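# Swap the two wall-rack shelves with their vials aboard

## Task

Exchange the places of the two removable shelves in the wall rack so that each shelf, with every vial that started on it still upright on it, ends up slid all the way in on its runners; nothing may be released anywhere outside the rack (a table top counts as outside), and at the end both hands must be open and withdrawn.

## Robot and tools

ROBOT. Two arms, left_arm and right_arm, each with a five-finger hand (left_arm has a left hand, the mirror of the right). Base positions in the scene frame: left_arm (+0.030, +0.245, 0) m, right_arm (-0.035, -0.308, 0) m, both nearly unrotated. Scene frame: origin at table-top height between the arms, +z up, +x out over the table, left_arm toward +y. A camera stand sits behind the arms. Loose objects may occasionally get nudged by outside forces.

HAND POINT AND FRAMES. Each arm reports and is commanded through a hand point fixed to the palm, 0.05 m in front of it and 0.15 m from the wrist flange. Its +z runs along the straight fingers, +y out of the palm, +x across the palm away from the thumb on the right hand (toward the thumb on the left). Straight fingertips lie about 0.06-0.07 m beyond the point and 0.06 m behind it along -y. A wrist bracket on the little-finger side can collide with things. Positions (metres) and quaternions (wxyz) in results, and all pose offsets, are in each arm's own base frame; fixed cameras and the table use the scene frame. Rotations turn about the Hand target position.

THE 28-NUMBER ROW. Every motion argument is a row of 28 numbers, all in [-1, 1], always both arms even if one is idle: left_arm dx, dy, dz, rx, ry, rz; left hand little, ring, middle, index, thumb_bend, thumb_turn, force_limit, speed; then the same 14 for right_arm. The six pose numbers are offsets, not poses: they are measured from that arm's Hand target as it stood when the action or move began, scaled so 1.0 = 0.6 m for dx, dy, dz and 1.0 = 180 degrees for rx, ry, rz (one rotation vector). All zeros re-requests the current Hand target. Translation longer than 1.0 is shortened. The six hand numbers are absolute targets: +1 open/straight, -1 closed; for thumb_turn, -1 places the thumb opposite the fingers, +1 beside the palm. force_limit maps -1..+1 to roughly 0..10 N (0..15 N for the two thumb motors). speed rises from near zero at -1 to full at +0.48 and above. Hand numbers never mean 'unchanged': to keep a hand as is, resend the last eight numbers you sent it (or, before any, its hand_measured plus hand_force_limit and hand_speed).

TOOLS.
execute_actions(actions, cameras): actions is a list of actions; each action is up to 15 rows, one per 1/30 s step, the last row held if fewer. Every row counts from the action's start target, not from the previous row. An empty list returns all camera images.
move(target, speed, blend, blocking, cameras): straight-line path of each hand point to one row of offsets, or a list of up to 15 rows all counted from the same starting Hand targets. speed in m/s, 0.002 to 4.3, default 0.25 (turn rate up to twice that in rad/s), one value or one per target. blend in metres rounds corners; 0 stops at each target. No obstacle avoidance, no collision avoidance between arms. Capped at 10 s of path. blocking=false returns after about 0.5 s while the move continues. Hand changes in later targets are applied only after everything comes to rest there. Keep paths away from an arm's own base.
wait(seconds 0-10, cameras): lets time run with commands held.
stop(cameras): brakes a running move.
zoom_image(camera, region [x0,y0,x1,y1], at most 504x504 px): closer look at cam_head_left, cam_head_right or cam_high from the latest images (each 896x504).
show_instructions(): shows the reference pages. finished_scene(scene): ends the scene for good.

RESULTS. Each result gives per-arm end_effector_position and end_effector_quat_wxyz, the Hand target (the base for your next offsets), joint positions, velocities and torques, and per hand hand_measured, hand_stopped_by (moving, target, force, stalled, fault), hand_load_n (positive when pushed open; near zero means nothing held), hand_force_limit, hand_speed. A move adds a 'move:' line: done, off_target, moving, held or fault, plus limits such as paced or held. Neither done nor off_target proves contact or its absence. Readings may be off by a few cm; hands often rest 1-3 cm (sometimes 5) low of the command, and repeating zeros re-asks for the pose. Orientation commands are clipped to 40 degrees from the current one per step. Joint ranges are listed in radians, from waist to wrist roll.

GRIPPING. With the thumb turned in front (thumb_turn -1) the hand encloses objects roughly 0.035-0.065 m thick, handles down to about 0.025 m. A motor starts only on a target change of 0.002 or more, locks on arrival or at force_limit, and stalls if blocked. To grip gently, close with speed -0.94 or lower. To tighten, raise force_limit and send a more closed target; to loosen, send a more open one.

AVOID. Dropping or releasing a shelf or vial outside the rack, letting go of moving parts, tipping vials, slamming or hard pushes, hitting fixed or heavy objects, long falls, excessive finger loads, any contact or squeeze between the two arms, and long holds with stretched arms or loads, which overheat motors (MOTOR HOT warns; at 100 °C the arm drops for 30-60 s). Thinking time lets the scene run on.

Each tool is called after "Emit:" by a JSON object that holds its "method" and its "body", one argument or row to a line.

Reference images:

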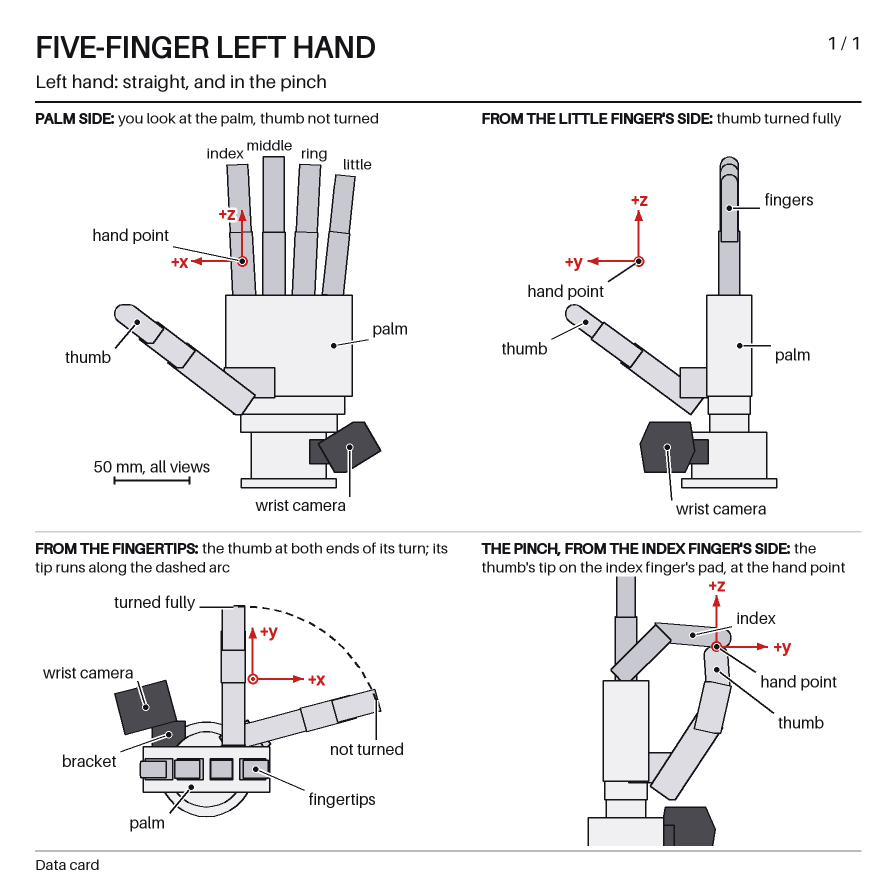

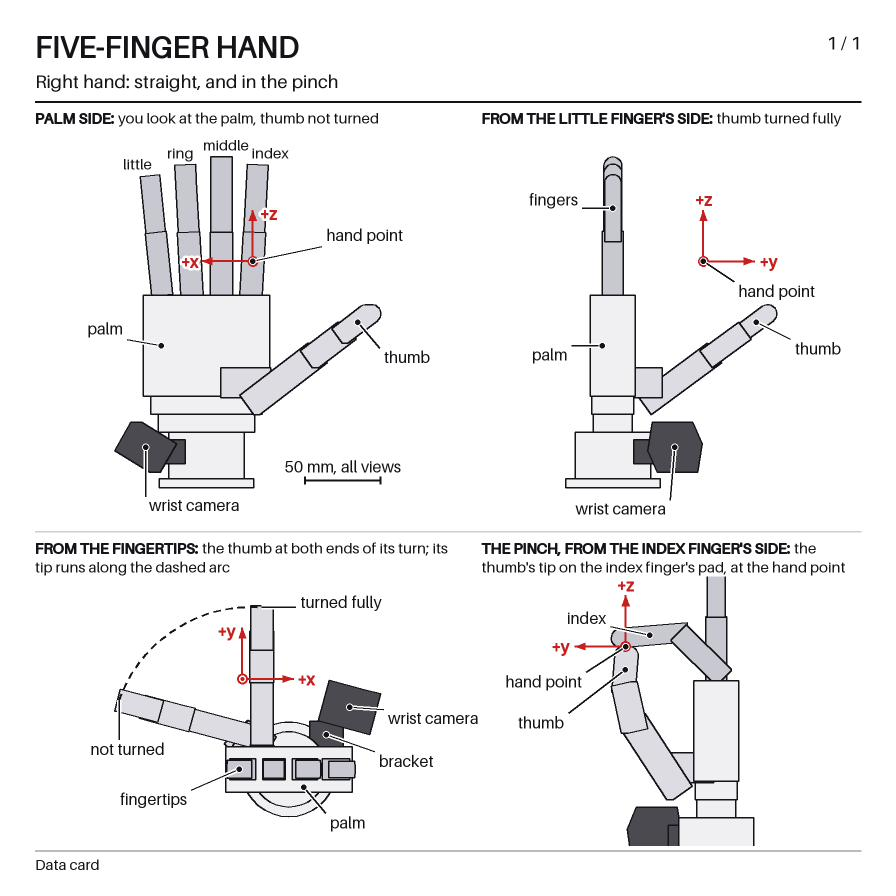

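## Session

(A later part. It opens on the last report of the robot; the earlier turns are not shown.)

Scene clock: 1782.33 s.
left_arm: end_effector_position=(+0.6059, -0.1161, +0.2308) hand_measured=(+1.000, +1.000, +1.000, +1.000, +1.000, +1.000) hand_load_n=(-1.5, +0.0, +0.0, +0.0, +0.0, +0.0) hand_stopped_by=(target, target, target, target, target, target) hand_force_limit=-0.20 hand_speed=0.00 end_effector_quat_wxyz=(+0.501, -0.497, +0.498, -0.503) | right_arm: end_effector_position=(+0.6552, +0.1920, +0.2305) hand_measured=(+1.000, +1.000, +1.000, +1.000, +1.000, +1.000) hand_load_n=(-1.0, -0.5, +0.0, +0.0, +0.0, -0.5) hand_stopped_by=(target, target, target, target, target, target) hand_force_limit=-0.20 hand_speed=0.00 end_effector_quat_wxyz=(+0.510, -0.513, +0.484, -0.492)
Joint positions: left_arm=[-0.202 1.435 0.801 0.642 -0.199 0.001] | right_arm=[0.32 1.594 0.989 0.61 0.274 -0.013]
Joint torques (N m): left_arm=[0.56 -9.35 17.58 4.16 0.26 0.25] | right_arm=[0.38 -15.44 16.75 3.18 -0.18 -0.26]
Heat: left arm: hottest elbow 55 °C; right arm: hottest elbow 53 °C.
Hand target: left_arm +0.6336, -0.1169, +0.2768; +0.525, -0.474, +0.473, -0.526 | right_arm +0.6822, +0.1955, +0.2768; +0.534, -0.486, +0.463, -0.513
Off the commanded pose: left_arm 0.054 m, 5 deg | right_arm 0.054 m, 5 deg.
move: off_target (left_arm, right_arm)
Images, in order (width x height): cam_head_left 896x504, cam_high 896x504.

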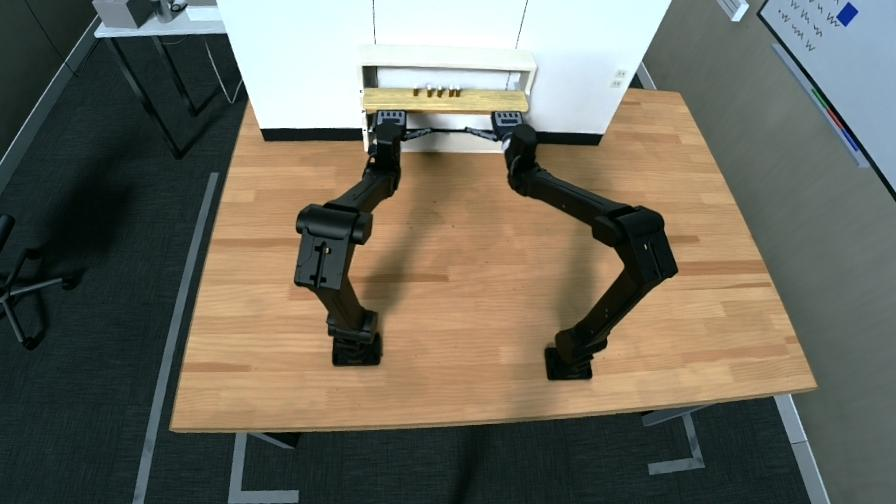

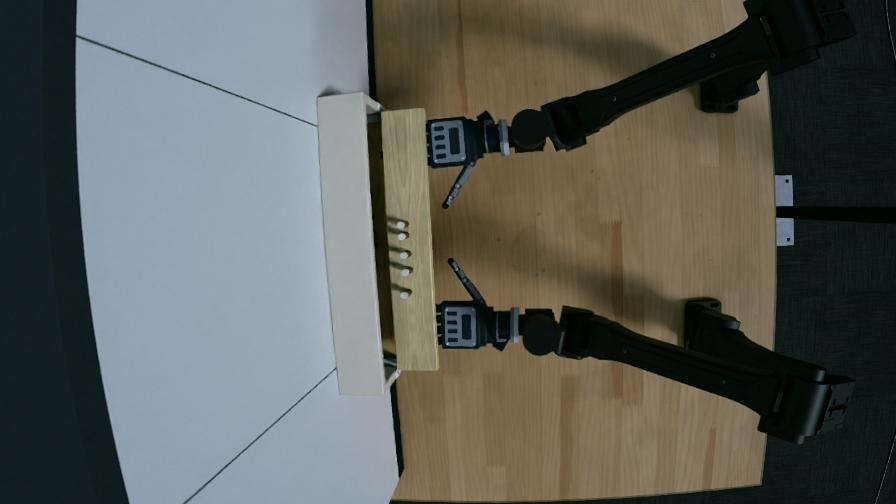

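Emit:
{"method": "move", "body": {
  "target": [0.075,0.0,0.0,0,0,0,1,1,1,1,1,1,-0.2,0, 0.075,0.0034,0.0,0,0,0,1,1,1,1,1,1,-0.2,0],
  "speed": 0.03,
  "cameras": ["cam_head_left","cam_high"]
}}

Emit:
{"method": "zoom_image", "body": {
  "camera": "cam_head_left",
  "region": [350, 60, 450, 140]
}}

Emit:
{"method": "zoom_image", "body": {
  "camera": "cam_head_left",
  "region": [440, 60, 540, 140]
}}

Emit:
{"method": "zoom_image", "body": {
  "camera": "cam_high",
  "region": [360, 90, 470, 240]
}}

Emit:
{"method": "zoom_image", "body": {
  "camera": "cam_high",
  "region": [360, 240, 470, 390]
}}

Scene clock: 1804.57 s.
left_arm: end_effector_position=(+0.6524, -0.1159, +0.2352) hand_measured=(+1.000, +1.000, +1.000, +1.000, +1.000, +1.000) hand_load_n=(-1.5, +0.0, -0.5, +0.0, +0.0, +0.0) hand_stopped_by=(target, target, target, target, target, target) hand_force_limit=-0.20 hand_speed=0.00 end_effector_quat_wxyz=(+0.505, -0.495, +0.494, -0.507) | right_arm: end_effector_position=(+0.7026, +0.1942, +0.2362) hand_measured=(+1.000, +1.000, +1.000, +1.000, +1.000, +1.000) hand_load_n=(-0.5, -0.5, +0.0, -0.5, +0.0, +0.0) hand_stopped_by=(target, target, target, target, target, target) hand_force_limit=-0.20 hand_speed=0.00 end_effector_quat_wxyz=(+0.517, -0.505, +0.481, -0.497)
Joint positions: left_arm=[-0.182 1.544 0.925 0.642 -0.182 0.001] | right_arm=[0.297 1.698 1.121 0.606 0.253 -0.013]
Joint torques (N m): left_arm=[0.56 -10.64 17.62 3.51 0.3 0.23] | right_arm=[0.85 -17.96 17.28 2.09 -0.24 -0.24]
Heat: left arm: hottest elbow 59 °C; right arm: hottest elbow 57 °C.
Hand target: left_arm +0.6787, -0.1168, +0.2767; +0.525, -0.474, +0.473, -0.526 | right_arm +0.7271, +0.1974, +0.2769; +0.534, -0.486, +0.463, -0.514
Off the commanded pose: left_arm 0.049 m, 5 deg | right_arm 0.048 m, 4 deg.
move: off_target (left_arm, right_arm)
Images, in order (width x height): cam_head_left 896x504, cam_high 896x504.

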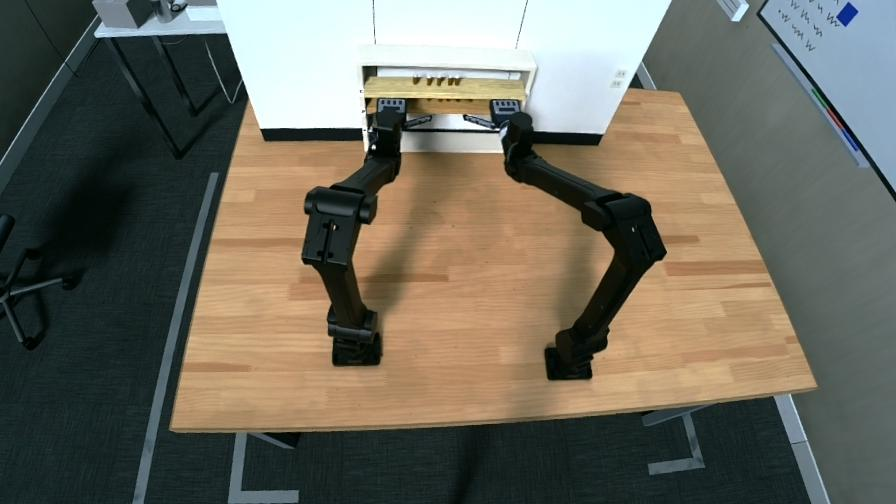

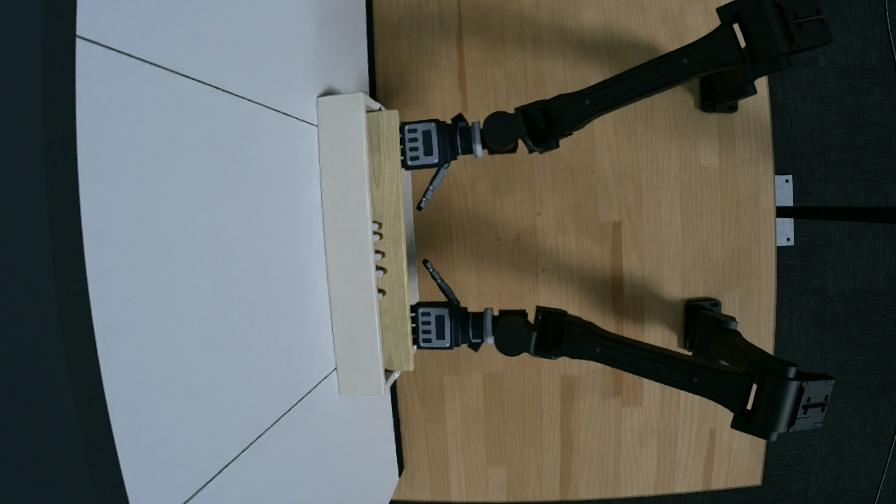

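Scaled by 5.040 from the camera's 896x504 image, which has a finer 1280x720 frame.

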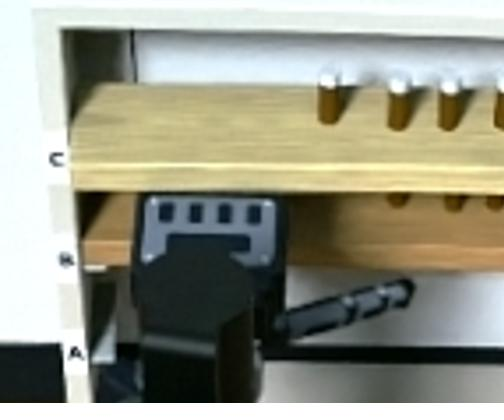

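Scaled by 5.040 from the camera's 896x504 image, which has a finer 1280x720 frame.

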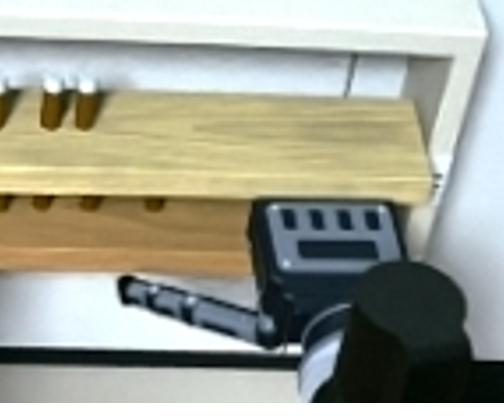

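Scaled by 3.360 from the camera's 896x504 image, which has a finer 1280x720 frame.

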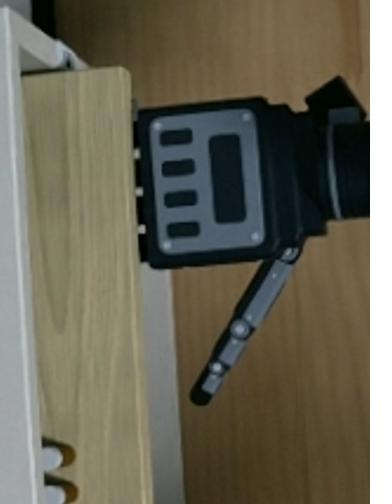

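Scaled by 3.360 from the camera's 896x504 image, which has a finer 1280x720 frame.

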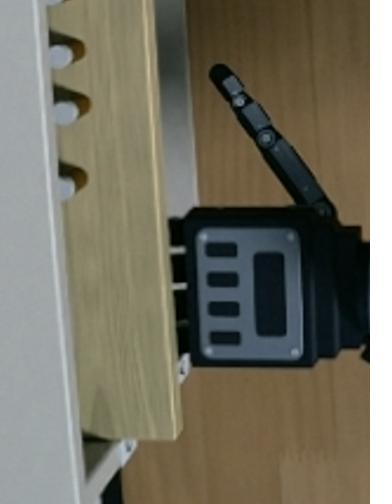

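Emit:
{"method": "move", "body": {
  "target": [0.028,0.0,-0.012,0,0,0,1,1,1,1,1,1,-0.2,0, 0.027,0.0013,-0.014,0,0.003,0,1,1,1,1,1,1,-0.2,0],
  "speed": 0.03
}}

Scene clock: 1813.67 s.
left_arm: end_effector_position=(+0.6680, -0.1160, +0.2257) hand_measured=(+1.000, +1.000, +1.000, +1.000, +1.000, +1.000) hand_load_n=(-1.0, +0.0, +0.0, +0.0, +0.0, +0.0) hand_stopped_by=(target, target, target, target, target, target) hand_force_limit=-0.20 hand_speed=0.00 end_effector_quat_wxyz=(+0.503, -0.497, +0.497, -0.504) | right_arm: end_effector_position=(+0.7186, +0.1949, +0.2277) hand_measured=(+1.000, +1.000, +1.000, +1.000, +1.000, +1.000) hand_load_n=(-0.5, -0.5, -0.5, +0.0, +0.0, +0.0) hand_stopped_by=(target, target, target, target, target, target) hand_force_limit=-0.20 hand_speed=0.00 end_effector_quat_wxyz=(+0.513, -0.508, +0.482, -0.495)
Joint positions: left_arm=[-0.177 1.592 0.962 0.642 -0.176 0.001] | right_arm=[0.29 1.742 1.164 0.597 0.246 -0.013]
Joint torques (N m): left_arm=[0.44 -11.28 17.52 4.01 0.29 0.23] | right_arm=[0.67 -18.37 17.2 2.07 -0.22 -0.21]
Heat: left arm: hottest elbow 59 °C; right arm: hottest elbow 56 °C.
Hand target: left_arm +0.6955, -0.1170, +0.2696; +0.525, -0.473, +0.473, -0.526 | right_arm +0.7434, +0.1983, +0.2683; +0.532, -0.489, +0.465, -0.511
Off the commanded pose: left_arm 0.052 m, 5 deg | right_arm 0.048 m, 4 deg.
move: off_target (left_arm, right_arm)

Emit:
{"method": "move", "body": {
  "target": [-0.025,0.0,-0.096,0,0.028,0,1,1,1,1,1,1,-0.2,0, -0.025,0,-0.094,0,0.024,0,1,1,1,1,1,1,-0.2,0],
  "speed": 0.03,
  "cameras": ["cam_head_left","cam_high"]
}}

Emit:
{"method": "zoom_image", "body": {
  "camera": "cam_head_left",
  "region": [350, 60, 450, 140]
}}

Emit:
{"method": "zoom_image", "body": {
  "camera": "cam_head_left",
  "region": [440, 60, 540, 140]
}}

Emit:
{"method": "zoom_image", "body": {
  "camera": "cam_high",
  "region": [360, 90, 470, 240]
}}

Emit:
{"method": "zoom_image", "body": {
  "camera": "cam_high",
  "region": [360, 240, 470, 390]
}}

Scene clock: 1830.53 s.
left_arm: end_effector_position=(+0.6717, -0.1168, +0.2152) hand_measured=(+1.000, +1.000, +1.000, +1.000, +1.000, +1.000) hand_load_n=(+0.0, +0.0, +0.0, +0.0, +0.0, +0.0) hand_stopped_by=(target, target, target, target, target, target) hand_force_limit=-0.20 hand_speed=0.00 end_effector_quat_wxyz=(+0.502, -0.497, +0.498, -0.503) | right_arm: end_effector_position=(+0.7205, +0.1955, +0.2145) hand_measured=(+1.000, +1.000, +1.000, +1.000, +1.000, +1.000) hand_load_n=(+0.0, +0.0, +0.0, +0.0, +0.0, -0.5) hand_stopped_by=(target, target, target, target, target, target) hand_force_limit=-0.20 hand_speed=0.00 end_effector_quat_wxyz=(+0.508, -0.513, +0.485, -0.493)
Joint positions: left_arm=[-0.177 1.618 0.963 0.664 -0.175 0.002] | right_arm=[0.29 1.762 1.165 0.599 0.246 -0.013]
Joint torques (N m): left_arm=[0.26 -10.34 12.23 3.41 0.1 0.07] | right_arm=[1.03 -17.38 11.93 2.77 0.01 0.02]
Heat: left arm: hottest elbow 60 °C; right arm: hottest elbow 55 °C.
Hand target: left_arm +0.6805, -0.1170, +0.2121; +0.503, -0.496, +0.496, -0.504 | right_arm +0.7283, +0.1982, +0.2118; +0.514, -0.508, +0.485, -0.492
Off the commanded pose: left_arm 0.009 m, 0 deg | right_arm 0.009 m, 1 deg.
move: done
Images, in order (width x height): cam_head_left 896x504, cam_high 896x504.

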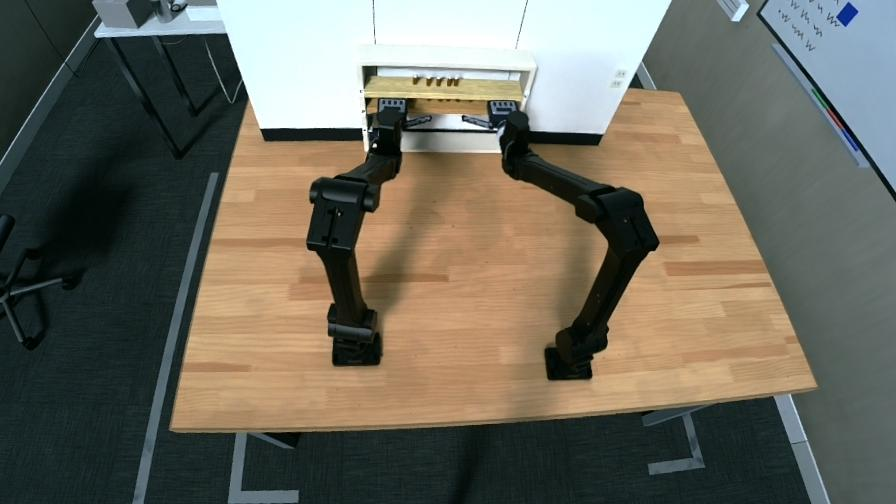

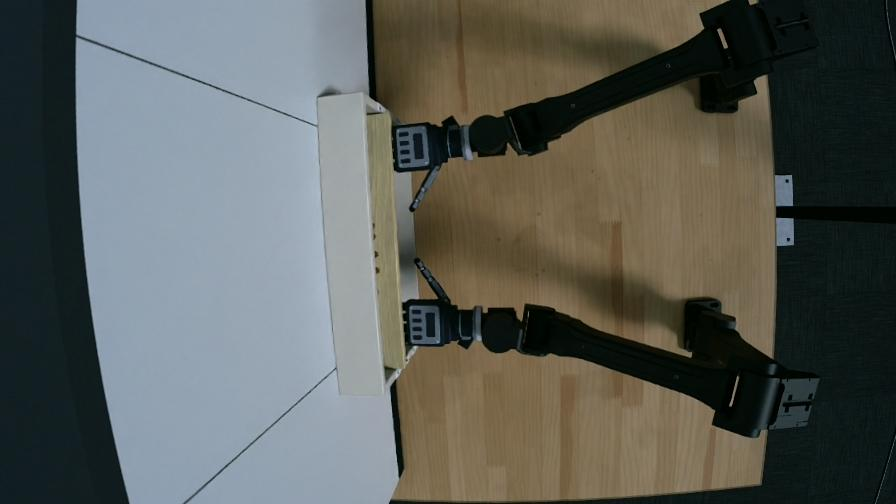

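Scaled by 5.040 from the camera's 896x504 image, which has a finer 1280x720 frame.

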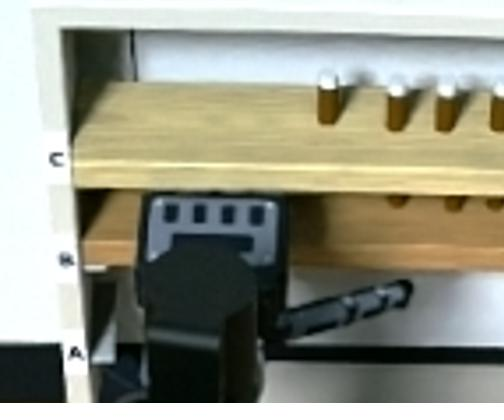

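Scaled by 5.040 from the camera's 896x504 image, which has a finer 1280x720 frame.

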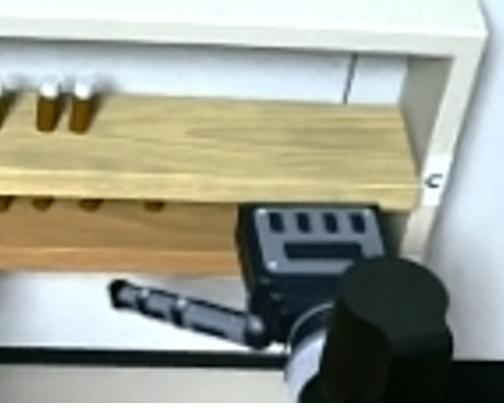

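Scaled by 3.360 from the camera's 896x504 image, which has a finer 1280x720 frame.

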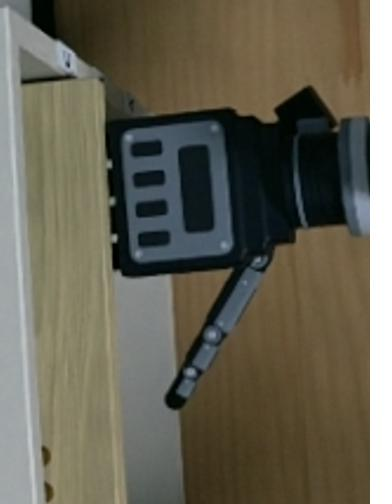

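Scaled by 3.360 from the camera's 896x504 image, which has a finer 1280x720 frame.

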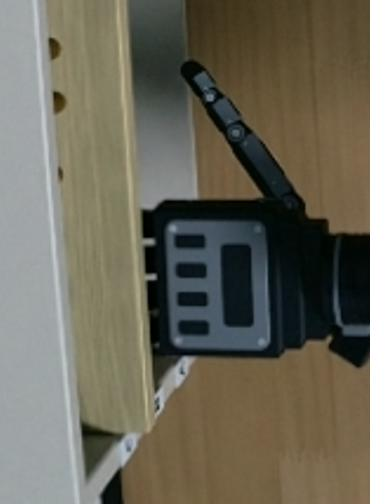

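Emit:
{"method": "move", "body": {
  "target": [-0.01,0.0,-0.03,0,0.02,0,1,1,1,1,1,1,-0.2,0, -0.01,0.012,-0.03,0,0.02,0,1,1,1,1,1,1,-0.2,0],
  "speed": 0.03,
  "cameras": ["cam_head_left","cam_head_right"]
}}

Emit:
{"method": "zoom_image", "body": {
  "camera": "cam_head_left",
  "region": [350, 60, 450, 140]
}}

Emit:
{"method": "zoom_image", "body": {
  "camera": "cam_head_left",
  "region": [440, 60, 540, 140]
}}

Emit:
{"method": "zoom_image", "body": {
  "camera": "cam_head_right",
  "region": [460, 60, 560, 140]
}}

Scene clock: 1845.13 s.
left_arm: end_effector_position=(+0.6695, -0.1164, +0.2056) hand_measured=(+1.000, +1.000, +1.000, +1.000, +1.000, +1.000) hand_load_n=(+0.0, +0.0, -0.5, +0.0, -0.5, +0.0) hand_stopped_by=(target, target, target, target, target, target) hand_force_limit=-0.20 hand_speed=0.00 end_effector_quat_wxyz=(+0.495, -0.504, +0.508, -0.492) | right_arm: end_effector_position=(+0.7183, +0.1957, +0.2062) hand_measured=(+1.000, +1.000, +1.000, +1.000, +1.000, +1.000) hand_load_n=(+0.0, -0.5, +0.0, +0.0, +0.0, -0.5) hand_stopped_by=(target, target, target, target, target, target) hand_force_limit=-0.20 hand_speed=0.00 end_effector_quat_wxyz=(+0.499, -0.519, +0.495, -0.486)
Joint positions: left_arm=[-0.177 1.618 0.963 0.629 -0.175 0.002] | right_arm=[0.293 1.762 1.165 0.567 0.255 -0.003]
Joint torques (N m): left_arm=[0.15 -10.52 11.51 2.32 0.06 -0.04] | right_arm=[1.96 -17.03 11.89 1.61 0.2 0.12]
Heat: left arm: hottest elbow 57 °C; right arm: hottest elbow 53 °C.
Hand target: left_arm +0.6745, -0.1170, +0.1940; +0.488, -0.512, +0.512, -0.489 | right_arm +0.7222, +0.2056, +0.1937; +0.499, -0.523, +0.501, -0.476
Off the commanded pose: left_arm 0.013 m, 1 deg | right_arm 0.016 m, 1 deg.
move: off_target (left_arm, right_arm)
Images, in order (width x height): cam_head_left 896x504, cam_head_right 896x504.

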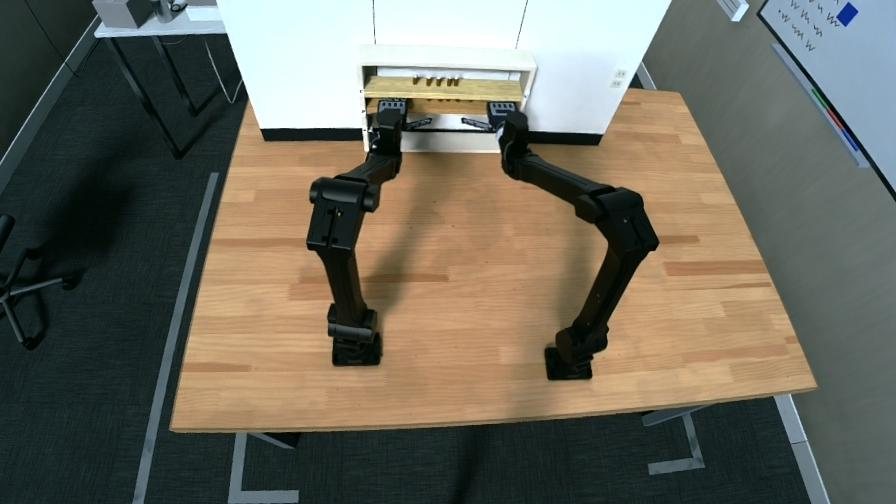

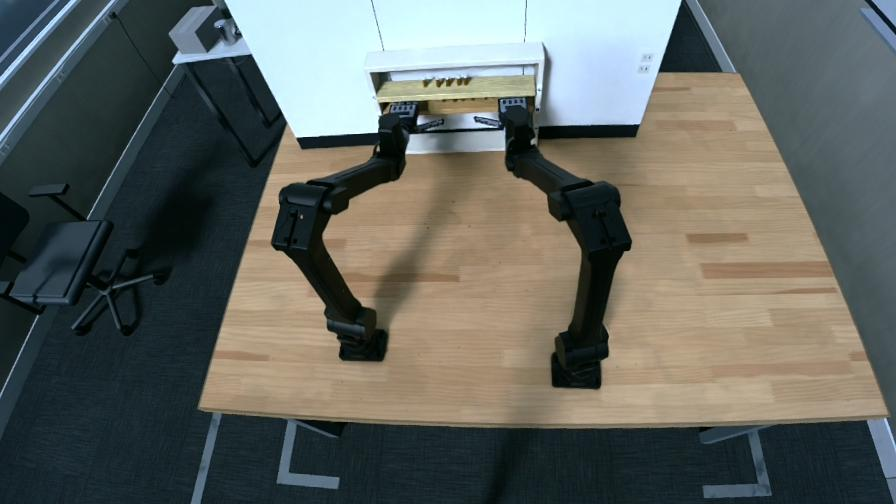

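Scaled by 5.040 from the camera's 896x504 image, which has a finer 1280x720 frame.

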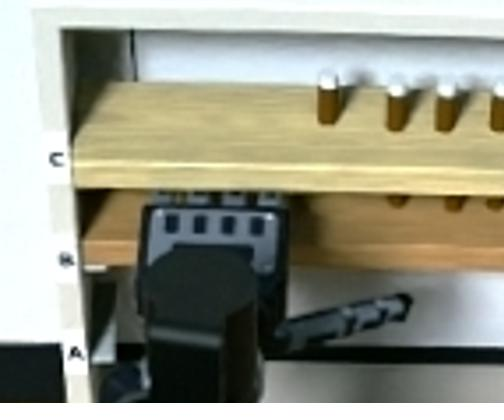

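Scaled by 5.040 from the camera's 896x504 image, which has a finer 1280x720 frame.

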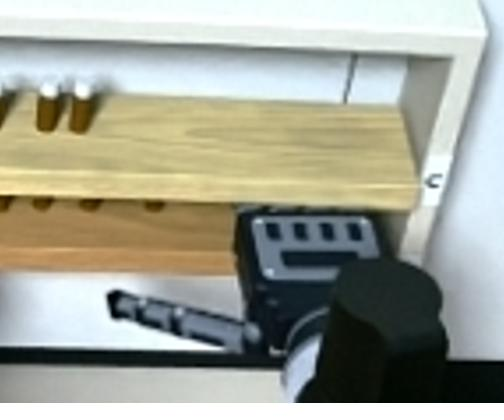

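Scaled by 5.040 from the camera's 896x504 image, which has a finer 1280x720 frame.

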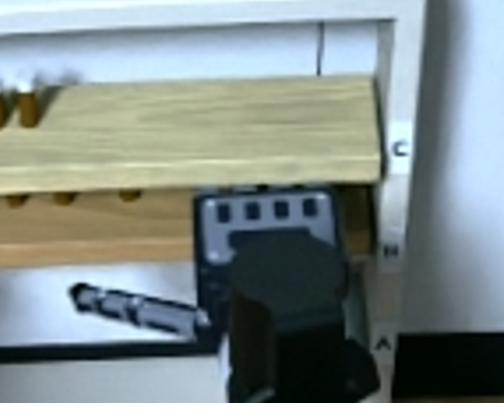

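Emit:
{"method": "move", "body": {
  "target": [-0.01,0.0,-0.02,0,0.01,0,1,1,1,1,1,1,-0.2,0, -0.01,0.0,-0.02,0,0.01,0,1,1,1,1,1,1,-0.2,0],
  "speed": 0.03
}}

Emit:
{"method": "move", "body": {
  "target": [-0.2,0,0.0,0,0,0,1,1,1,1,1,1,-0.2,0, -0.2,-0.009,0.0,0,0,0,1,1,1,1,1,1,-0.2,0],
  "speed": 0.08,
  "cameras": ["cam_head_left","cam_head_right","cam_high"]
}}

Emit:
{"method": "zoom_image", "body": {
  "camera": "cam_head_left",
  "region": [350, 40, 550, 150]
}}

Emit:
{"method": "zoom_image", "body": {
  "camera": "cam_high",
  "region": [360, 90, 470, 240]
}}

Emit:
{"method": "zoom_image", "body": {
  "camera": "cam_high",
  "region": [360, 240, 470, 390]
}}

Scene clock: 1858.93 s.
left_arm: end_effector_position=(+0.6682, -0.1165, +0.2006) hand_measured=(+1.000, +1.000, +1.000, +1.000, +1.000, +1.000) hand_load_n=(-0.5, +0.0, +0.0, +0.0, +0.0, -0.5) hand_stopped_by=(target, target, target, target, target, target) hand_force_limit=-0.20 hand_speed=0.00 end_effector_quat_wxyz=(+0.489, -0.510, +0.513, -0.488) | right_arm: end_effector_position=(+0.7167, +0.1967, +0.2011) hand_measured=(+1.000, +1.000, +1.000, +1.000, +1.000, +1.000) hand_load_n=(+0.0, +0.0, +0.0, +0.0, +0.0, +0.0) hand_stopped_by=(target, target, target, target, target, target) hand_force_limit=-0.20 hand_speed=0.00 end_effector_quat_wxyz=(+0.495, -0.523, +0.501, -0.480)
Joint positions: left_arm=[-0.177 1.618 0.963 0.609 -0.175 -0.004] | right_arm=[0.294 1.762 1.165 0.547 0.256 0.006]
Joint torques (N m): left_arm=[0.09 -10.58 10.19 2.36 0 -0.01] | right_arm=[2.08 -17.38 10.58 1.68 0.22 0.15]
Heat: left arm: hottest elbow 55 °C; right arm: hottest elbow 51 °C.
Hand target: left_arm +0.6685, -0.1170, +0.1821; +0.479, -0.519, +0.519, -0.481 | right_arm +0.7163, +0.2055, +0.1817; +0.491, -0.530, +0.509, -0.468
Off the commanded pose: left_arm 0.019 m, 2 deg | right_arm 0.021 m, 2 deg.
move: off_target (left_arm, right_arm)

Scene clock: 1860.90 s.
left_arm: end_effector_position=(+0.5534, -0.1114, +0.1781) hand_measured=(+1.000, +1.000, +1.000, +1.000, +1.000, +1.000) hand_load_n=(+0.0, +0.0, -0.5, +0.0, +0.0, -0.5) hand_stopped_by=(target, target, target, target, target, target) hand_force_limit=-0.20 hand_speed=0.00 end_effector_quat_wxyz=(+0.481, -0.521, +0.523, -0.472) | right_arm: end_effector_position=(+0.6011, +0.1946, +0.1771) hand_measured=(+1.000, +1.000, +1.000, +1.000, +1.000, +1.000) hand_load_n=(+0.0, +0.0, +0.0, +0.0, +0.0, +0.0) hand_stopped_by=(target, target, target, target, target, target) hand_force_limit=-0.20 hand_speed=0.00 end_effector_quat_wxyz=(-0.480, +0.538, -0.508, +0.471)
Joint positions: left_arm=[-0.222 1.372 0.652 0.626 -0.229 -0.009] | right_arm=[0.365 1.542 0.838 0.604 0.325 0.014]
Joint torques (N m): left_arm=[-0.91 -9.29 9.05 3.29 -0.1 -0.04] | right_arm=[2.02 -15.79 8.87 2.58 0.24 0.12]
Heat: left arm: hottest elbow 55 °C; right arm: hottest elbow 51 °C.
Hand target: left_arm +0.5484, -0.1170, +0.1820; +0.479, -0.519, +0.519, -0.480 | right_arm +0.5963, +0.2001, +0.1819; -0.491, +0.530, -0.509, +0.468
Off the commanded pose: left_arm 0.008 m, 1 deg | right_arm 0.009 m, 2 deg.
move: done

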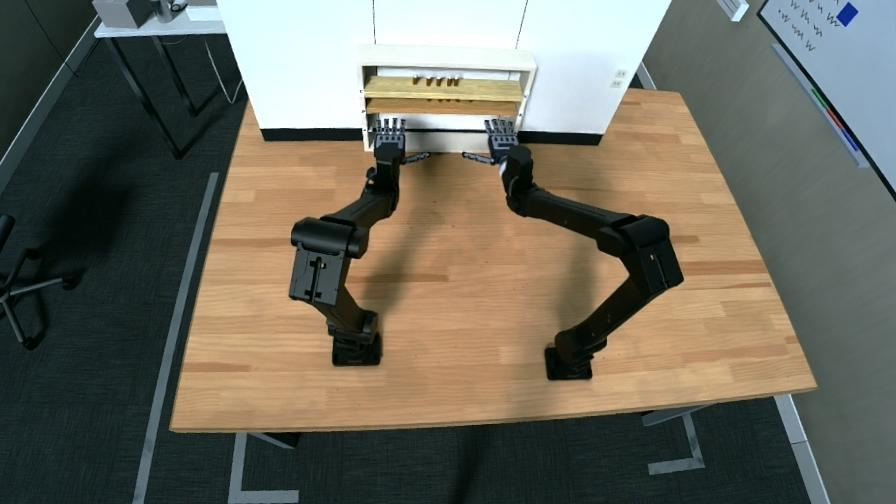

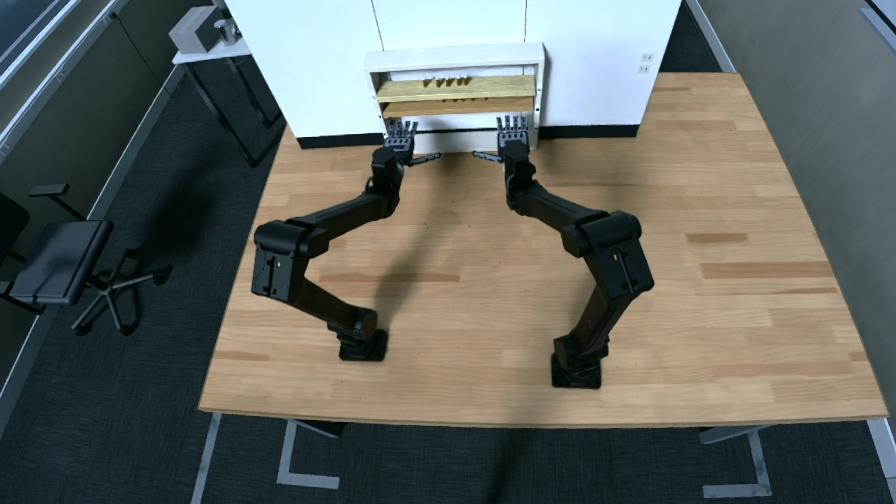

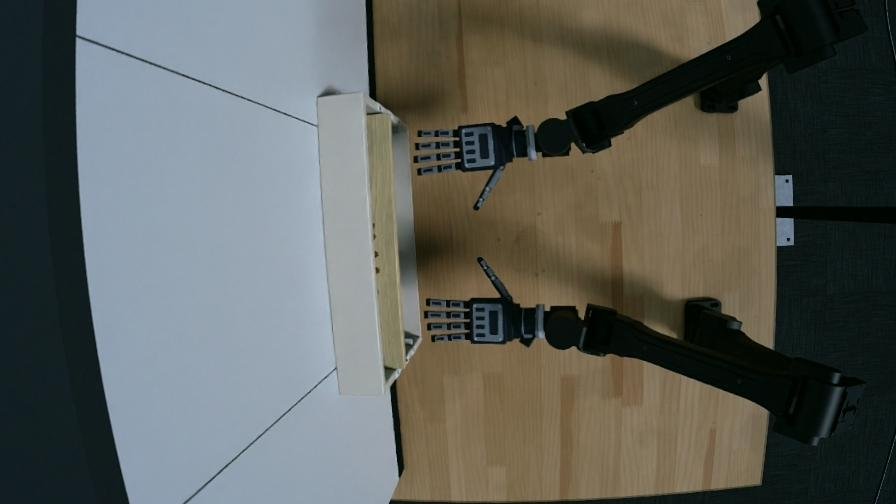

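Scaled by 2.520 from the camera's 896x504 image, which has a finer 1280x720 frame.

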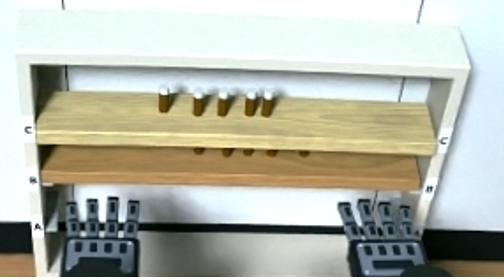

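Scaled by 3.360 from the camera's 896x504 image, which has a finer 1280x720 frame.

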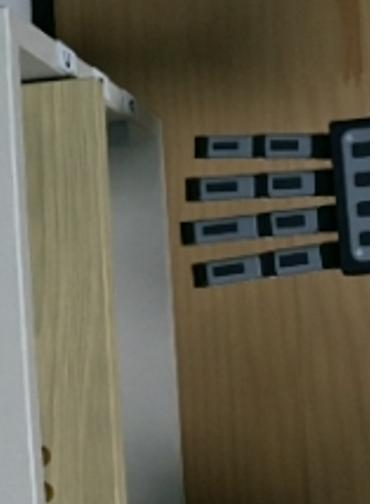

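Scaled by 3.360 from the camera's 896x504 image, which has a finer 1280x720 frame.

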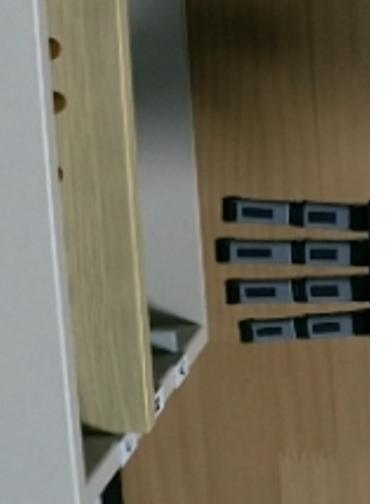

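Emit:
{"method": "move", "body": {
  "target": [0,0,0.1,0,-0.033,0,1,1,1,1,1,1,-0.2,0, 0,0,0.1,0,-0.033,0,1,1,1,1,1,1,-0.2,0],
  "speed": 0.08
}}

Emit:
{"method": "move", "body": {
  "target": [0.06,0,0.0,0,0,0,1,1,1,1,1,1,-0.2,0, 0.06,0.003,0.0,0,0,0,1,1,1,1,1,1,-0.2,0],
  "speed": 0.05,
  "cameras": ["cam_head_left","cam_high"]
}}

Emit:
{"method": "zoom_image", "body": {
  "camera": "cam_head_left",
  "region": [350, 60, 450, 140]
}}

Emit:
{"method": "zoom_image", "body": {
  "camera": "cam_head_left",
  "region": [440, 60, 540, 140]
}}

Emit:
{"method": "zoom_image", "body": {
  "camera": "cam_high",
  "region": [360, 90, 470, 240]
}}

Emit:
{"method": "zoom_image", "body": {
  "camera": "cam_high",
  "region": [360, 240, 470, 390]
}}

Scene clock: 1883.10 s.
left_arm: end_effector_position=(+0.5466, -0.1110, +0.2270) hand_measured=(+1.000, +1.000, +1.000, +1.000, +1.000, +1.000) hand_load_n=(+0.0, +0.0, +0.0, +0.0, +0.0, -0.5) hand_stopped_by=(target, target, target, target, target, target) hand_force_limit=-0.20 hand_speed=0.00 end_effector_quat_wxyz=(+0.500, -0.504, +0.497, -0.499) | right_arm: end_effector_position=(+0.5959, +0.1943, +0.2275) hand_measured=(+1.000, +1.000, +1.000, +1.000, +1.000, +1.000) hand_load_n=(+0.0, +0.0, +0.0, +0.0, +0.0, +0.0) hand_stopped_by=(target, target, target, target, target, target) hand_force_limit=-0.20 hand_speed=0.00 end_effector_quat_wxyz=(+0.508, -0.510, +0.494, -0.487)
Joint positions: left_arm=[-0.226 1.281 0.652 0.626 -0.235 -0.007] | right_arm=[0.37 1.464 0.837 0.618 0.333 0.009]
Joint torques (N m): left_arm=[-0.91 -8.23 11.86 2.92 -0.1 0.17] | right_arm=[1.9 -14.68 11.02 2.48 0.21 -0.18]
Heat: left arm: hottest elbow 50 °C; right arm: hottest elbow 50 °C.
Hand target: left_arm +0.5485, -0.1170, +0.2420; +0.506, -0.494, +0.494, -0.507 | right_arm +0.5963, +0.2001, +0.2417; +0.516, -0.506, +0.483, -0.495
Off the commanded pose: left_arm 0.016 m, 2 deg | right_arm 0.015 m, 2 deg.
move: off_target (left_arm, right_arm)

Scene clock: 1884.33 s.
left_arm: end_effector_position=(+0.5639, -0.1180, +0.2212) hand_measured=(+1.000, +1.000, +1.000, +1.000, +1.000, +1.000) hand_load_n=(+0.0, +0.0, +0.0, +0.0, +0.0, +0.0) hand_stopped_by=(target, target, target, target, target, target) hand_force_limit=-0.20 hand_speed=0.00 end_effector_quat_wxyz=(+0.493, -0.503, +0.505, -0.498) | right_arm: end_effector_position=(+0.6118, +0.2022, +0.2249) hand_measured=(+1.000, +1.000, +1.000, +1.000, +1.000, +1.000) hand_load_n=(+0.0, +0.0, +0.0, +0.0, +0.0, +0.0) hand_stopped_by=(target, target, target, target, target, target) hand_force_limit=-0.20 hand_speed=0.00 end_effector_quat_wxyz=(+0.511, -0.514, +0.491, -0.483)
Joint positions: left_arm=[-0.226 1.338 0.696 0.626 -0.218 -0.006] | right_arm=[0.367 1.511 0.882 0.618 0.315 0.008]
Joint torques (N m): left_arm=[0.73 -6.07 15.54 3.25 0.12 0.17] | right_arm=[0.67 -12.1 14.95 2.24 -0.08 -0.23]
Heat: left arm: hottest elbow 50 °C; right arm: hottest elbow 50 °C.
Hand target: left_arm +0.5845, -0.1170, +0.2421; +0.506, -0.494, +0.494, -0.507 | right_arm +0.6323, +0.2018, +0.2420; +0.517, -0.505, +0.483, -0.495
Off the commanded pose: left_arm 0.029 m, 2 deg | right_arm 0.027 m, 2 deg.
move: off_target (left_arm, right_arm)
Images, in order (width x height): cam_head_left 896x504, cam_high 896x504.

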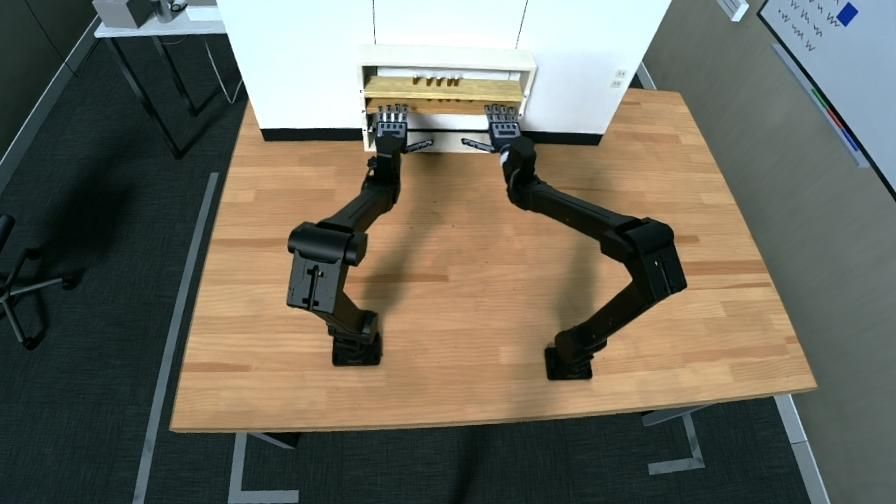

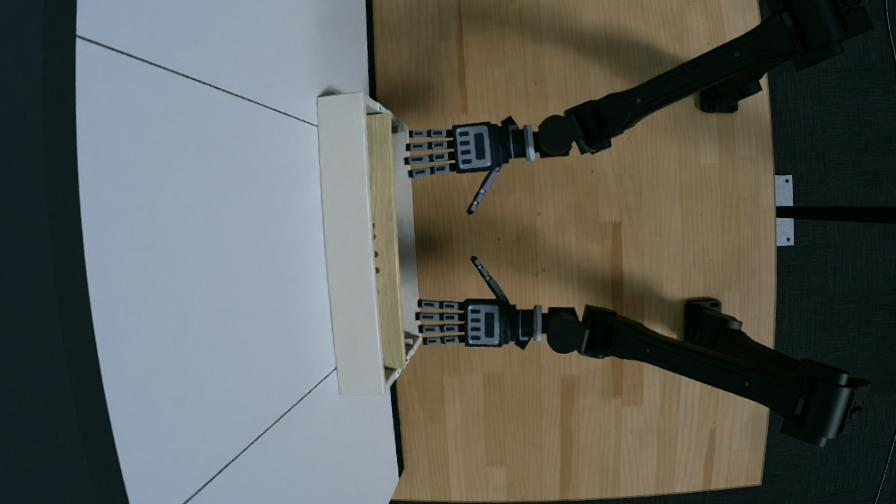

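Scaled by 5.040 from the camera's 896x504 image, which has a finer 1280x720 frame.

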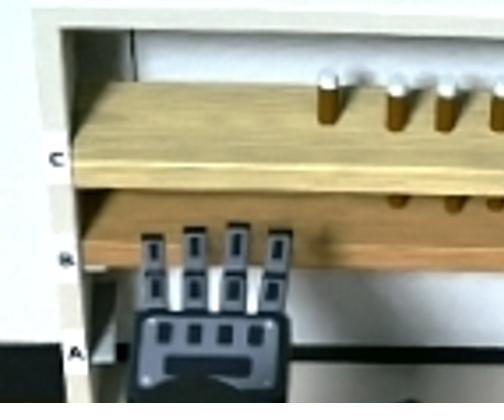

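Scaled by 5.040 from the camera's 896x504 image, which has a finer 1280x720 frame.

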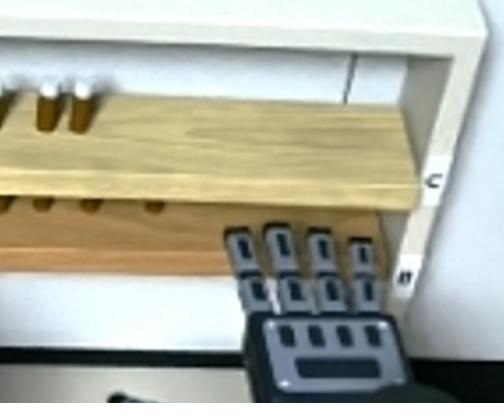

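Scaled by 3.360 from the camera's 896x504 image, which has a finer 1280x720 frame.

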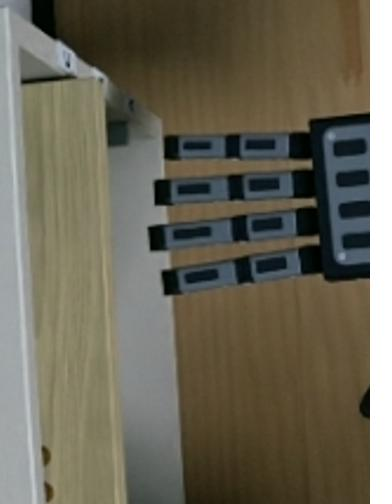

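Scaled by 3.360 from the camera's 896x504 image, which has a finer 1280x720 frame.

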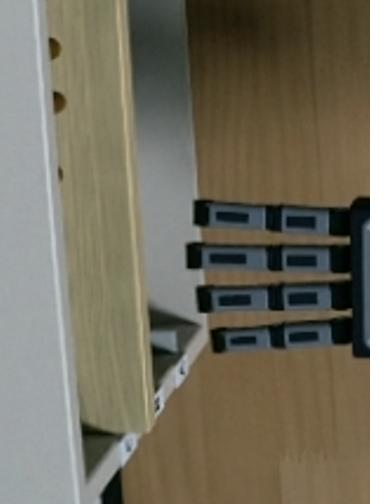

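Emit:
{"method": "move", "body": {
  "target": [0.0,0,0.025,0,-0.006,0,1,1,1,1,1,1,-0.2,0, 0.0,0.0,0.02,0,-0.006,0,1,1,1,1,1,1,-0.2,0],
  "speed": 0.05
}}

Scene clock: 1899.60 s.
left_arm: end_effector_position=(+0.5673, -0.1186, +0.2276) hand_measured=(+1.000, +1.000, +1.000, +1.000, +1.000, +1.000) hand_load_n=(+0.0, +0.0, +0.0, +0.0, +0.0, -0.5) hand_stopped_by=(target, target, target, target, target, target) hand_force_limit=-0.20 hand_speed=0.00 end_effector_quat_wxyz=(+0.497, -0.500, +0.503, -0.501) | right_arm: end_effector_position=(+0.6135, +0.2025, +0.2275) hand_measured=(+1.000, +1.000, +1.000, +1.000, +1.000, +1.000) hand_load_n=(+0.0, -0.5, +0.0, +0.0, +0.0, -0.5) hand_stopped_by=(target, target, target, target, target, target) hand_force_limit=-0.20 hand_speed=0.00 end_effector_quat_wxyz=(+0.511, -0.515, +0.488, -0.486)
Joint positions: left_arm=[-0.226 1.339 0.708 0.626 -0.218 -0.003] | right_arm=[0.367 1.512 0.888 0.618 0.315 0.001]
Joint torques (N m): left_arm=[0.73 -8.23 15.61 2.67 0.1 0.18] | right_arm=[0.38 -14.15 14.97 2.19 -0.05 -0.22]
Heat: left arm: hottest elbow 52 °C; right arm: hottest elbow 52 °C.
Hand target: left_arm +0.5844, -0.1170, +0.2571; +0.510, -0.489, +0.489, -0.511 | right_arm +0.6323, +0.2020, +0.2538; +0.521, -0.501, +0.478, -0.499
Off the commanded pose: left_arm 0.034 m, 3 deg | right_arm 0.032 m, 3 deg.
move: off_target (left_arm, right_arm)

Emit:
{"method": "move", "body": {
  "target": [0.02,0,0.0,0,0,0,1,1,1,1,1,1,-0.2,0, 0.012,0.001,0.0,0,0,0,1,1,1,1,1,1,-0.2,0],
  "speed": 0.05
}}

Scene clock: 1904.97 s.
left_arm: end_effector_position=(+0.5771, -0.1200, +0.2385) hand_measured=(+1.000, +1.000, +1.000, +1.000, +1.000, +1.000) hand_load_n=(+0.0, +0.0, +0.0, +0.0, +0.0, -0.5) hand_stopped_by=(target, target, target, target, target, target) hand_force_limit=-0.20 hand_speed=0.00 end_effector_quat_wxyz=(+0.499, -0.496, +0.498, -0.507) | right_arm: end_effector_position=(+0.6198, +0.2033, +0.2366) hand_measured=(+1.000, +1.000, +1.000, +1.000, +1.000, +1.000) hand_load_n=(+0.0, +0.0, +0.0, +0.0, +0.0, +0.0) hand_stopped_by=(target, target, target, target, target, target) hand_force_limit=-0.20 hand_speed=0.00 end_effector_quat_wxyz=(+0.516, -0.509, +0.485, -0.488)
Joint positions: left_arm=[-0.222 1.351 0.738 0.626 -0.212 -0.003] | right_arm=[0.364 1.516 0.908 0.618 0.312 0.001]
Joint torques (N m): left_arm=[0.97 -6.95 15.72 2.73 0.12 0.17] | right_arm=[-0.03 -12.69 15.08 2.04 -0.07 -0.22]
Heat: left arm: hottest elbow 52 °C; right arm: hottest elbow 52 °C.
Hand target: left_arm +0.5964, -0.1170, +0.2570; +0.510, -0.489, +0.489, -0.511 | right_arm +0.6395, +0.2026, +0.2539; +0.521, -0.501, +0.478, -0.499
Off the commanded pose: left_arm 0.027 m, 2 deg | right_arm 0.026 m, 2 deg.
move: off_target (left_arm, right_arm)


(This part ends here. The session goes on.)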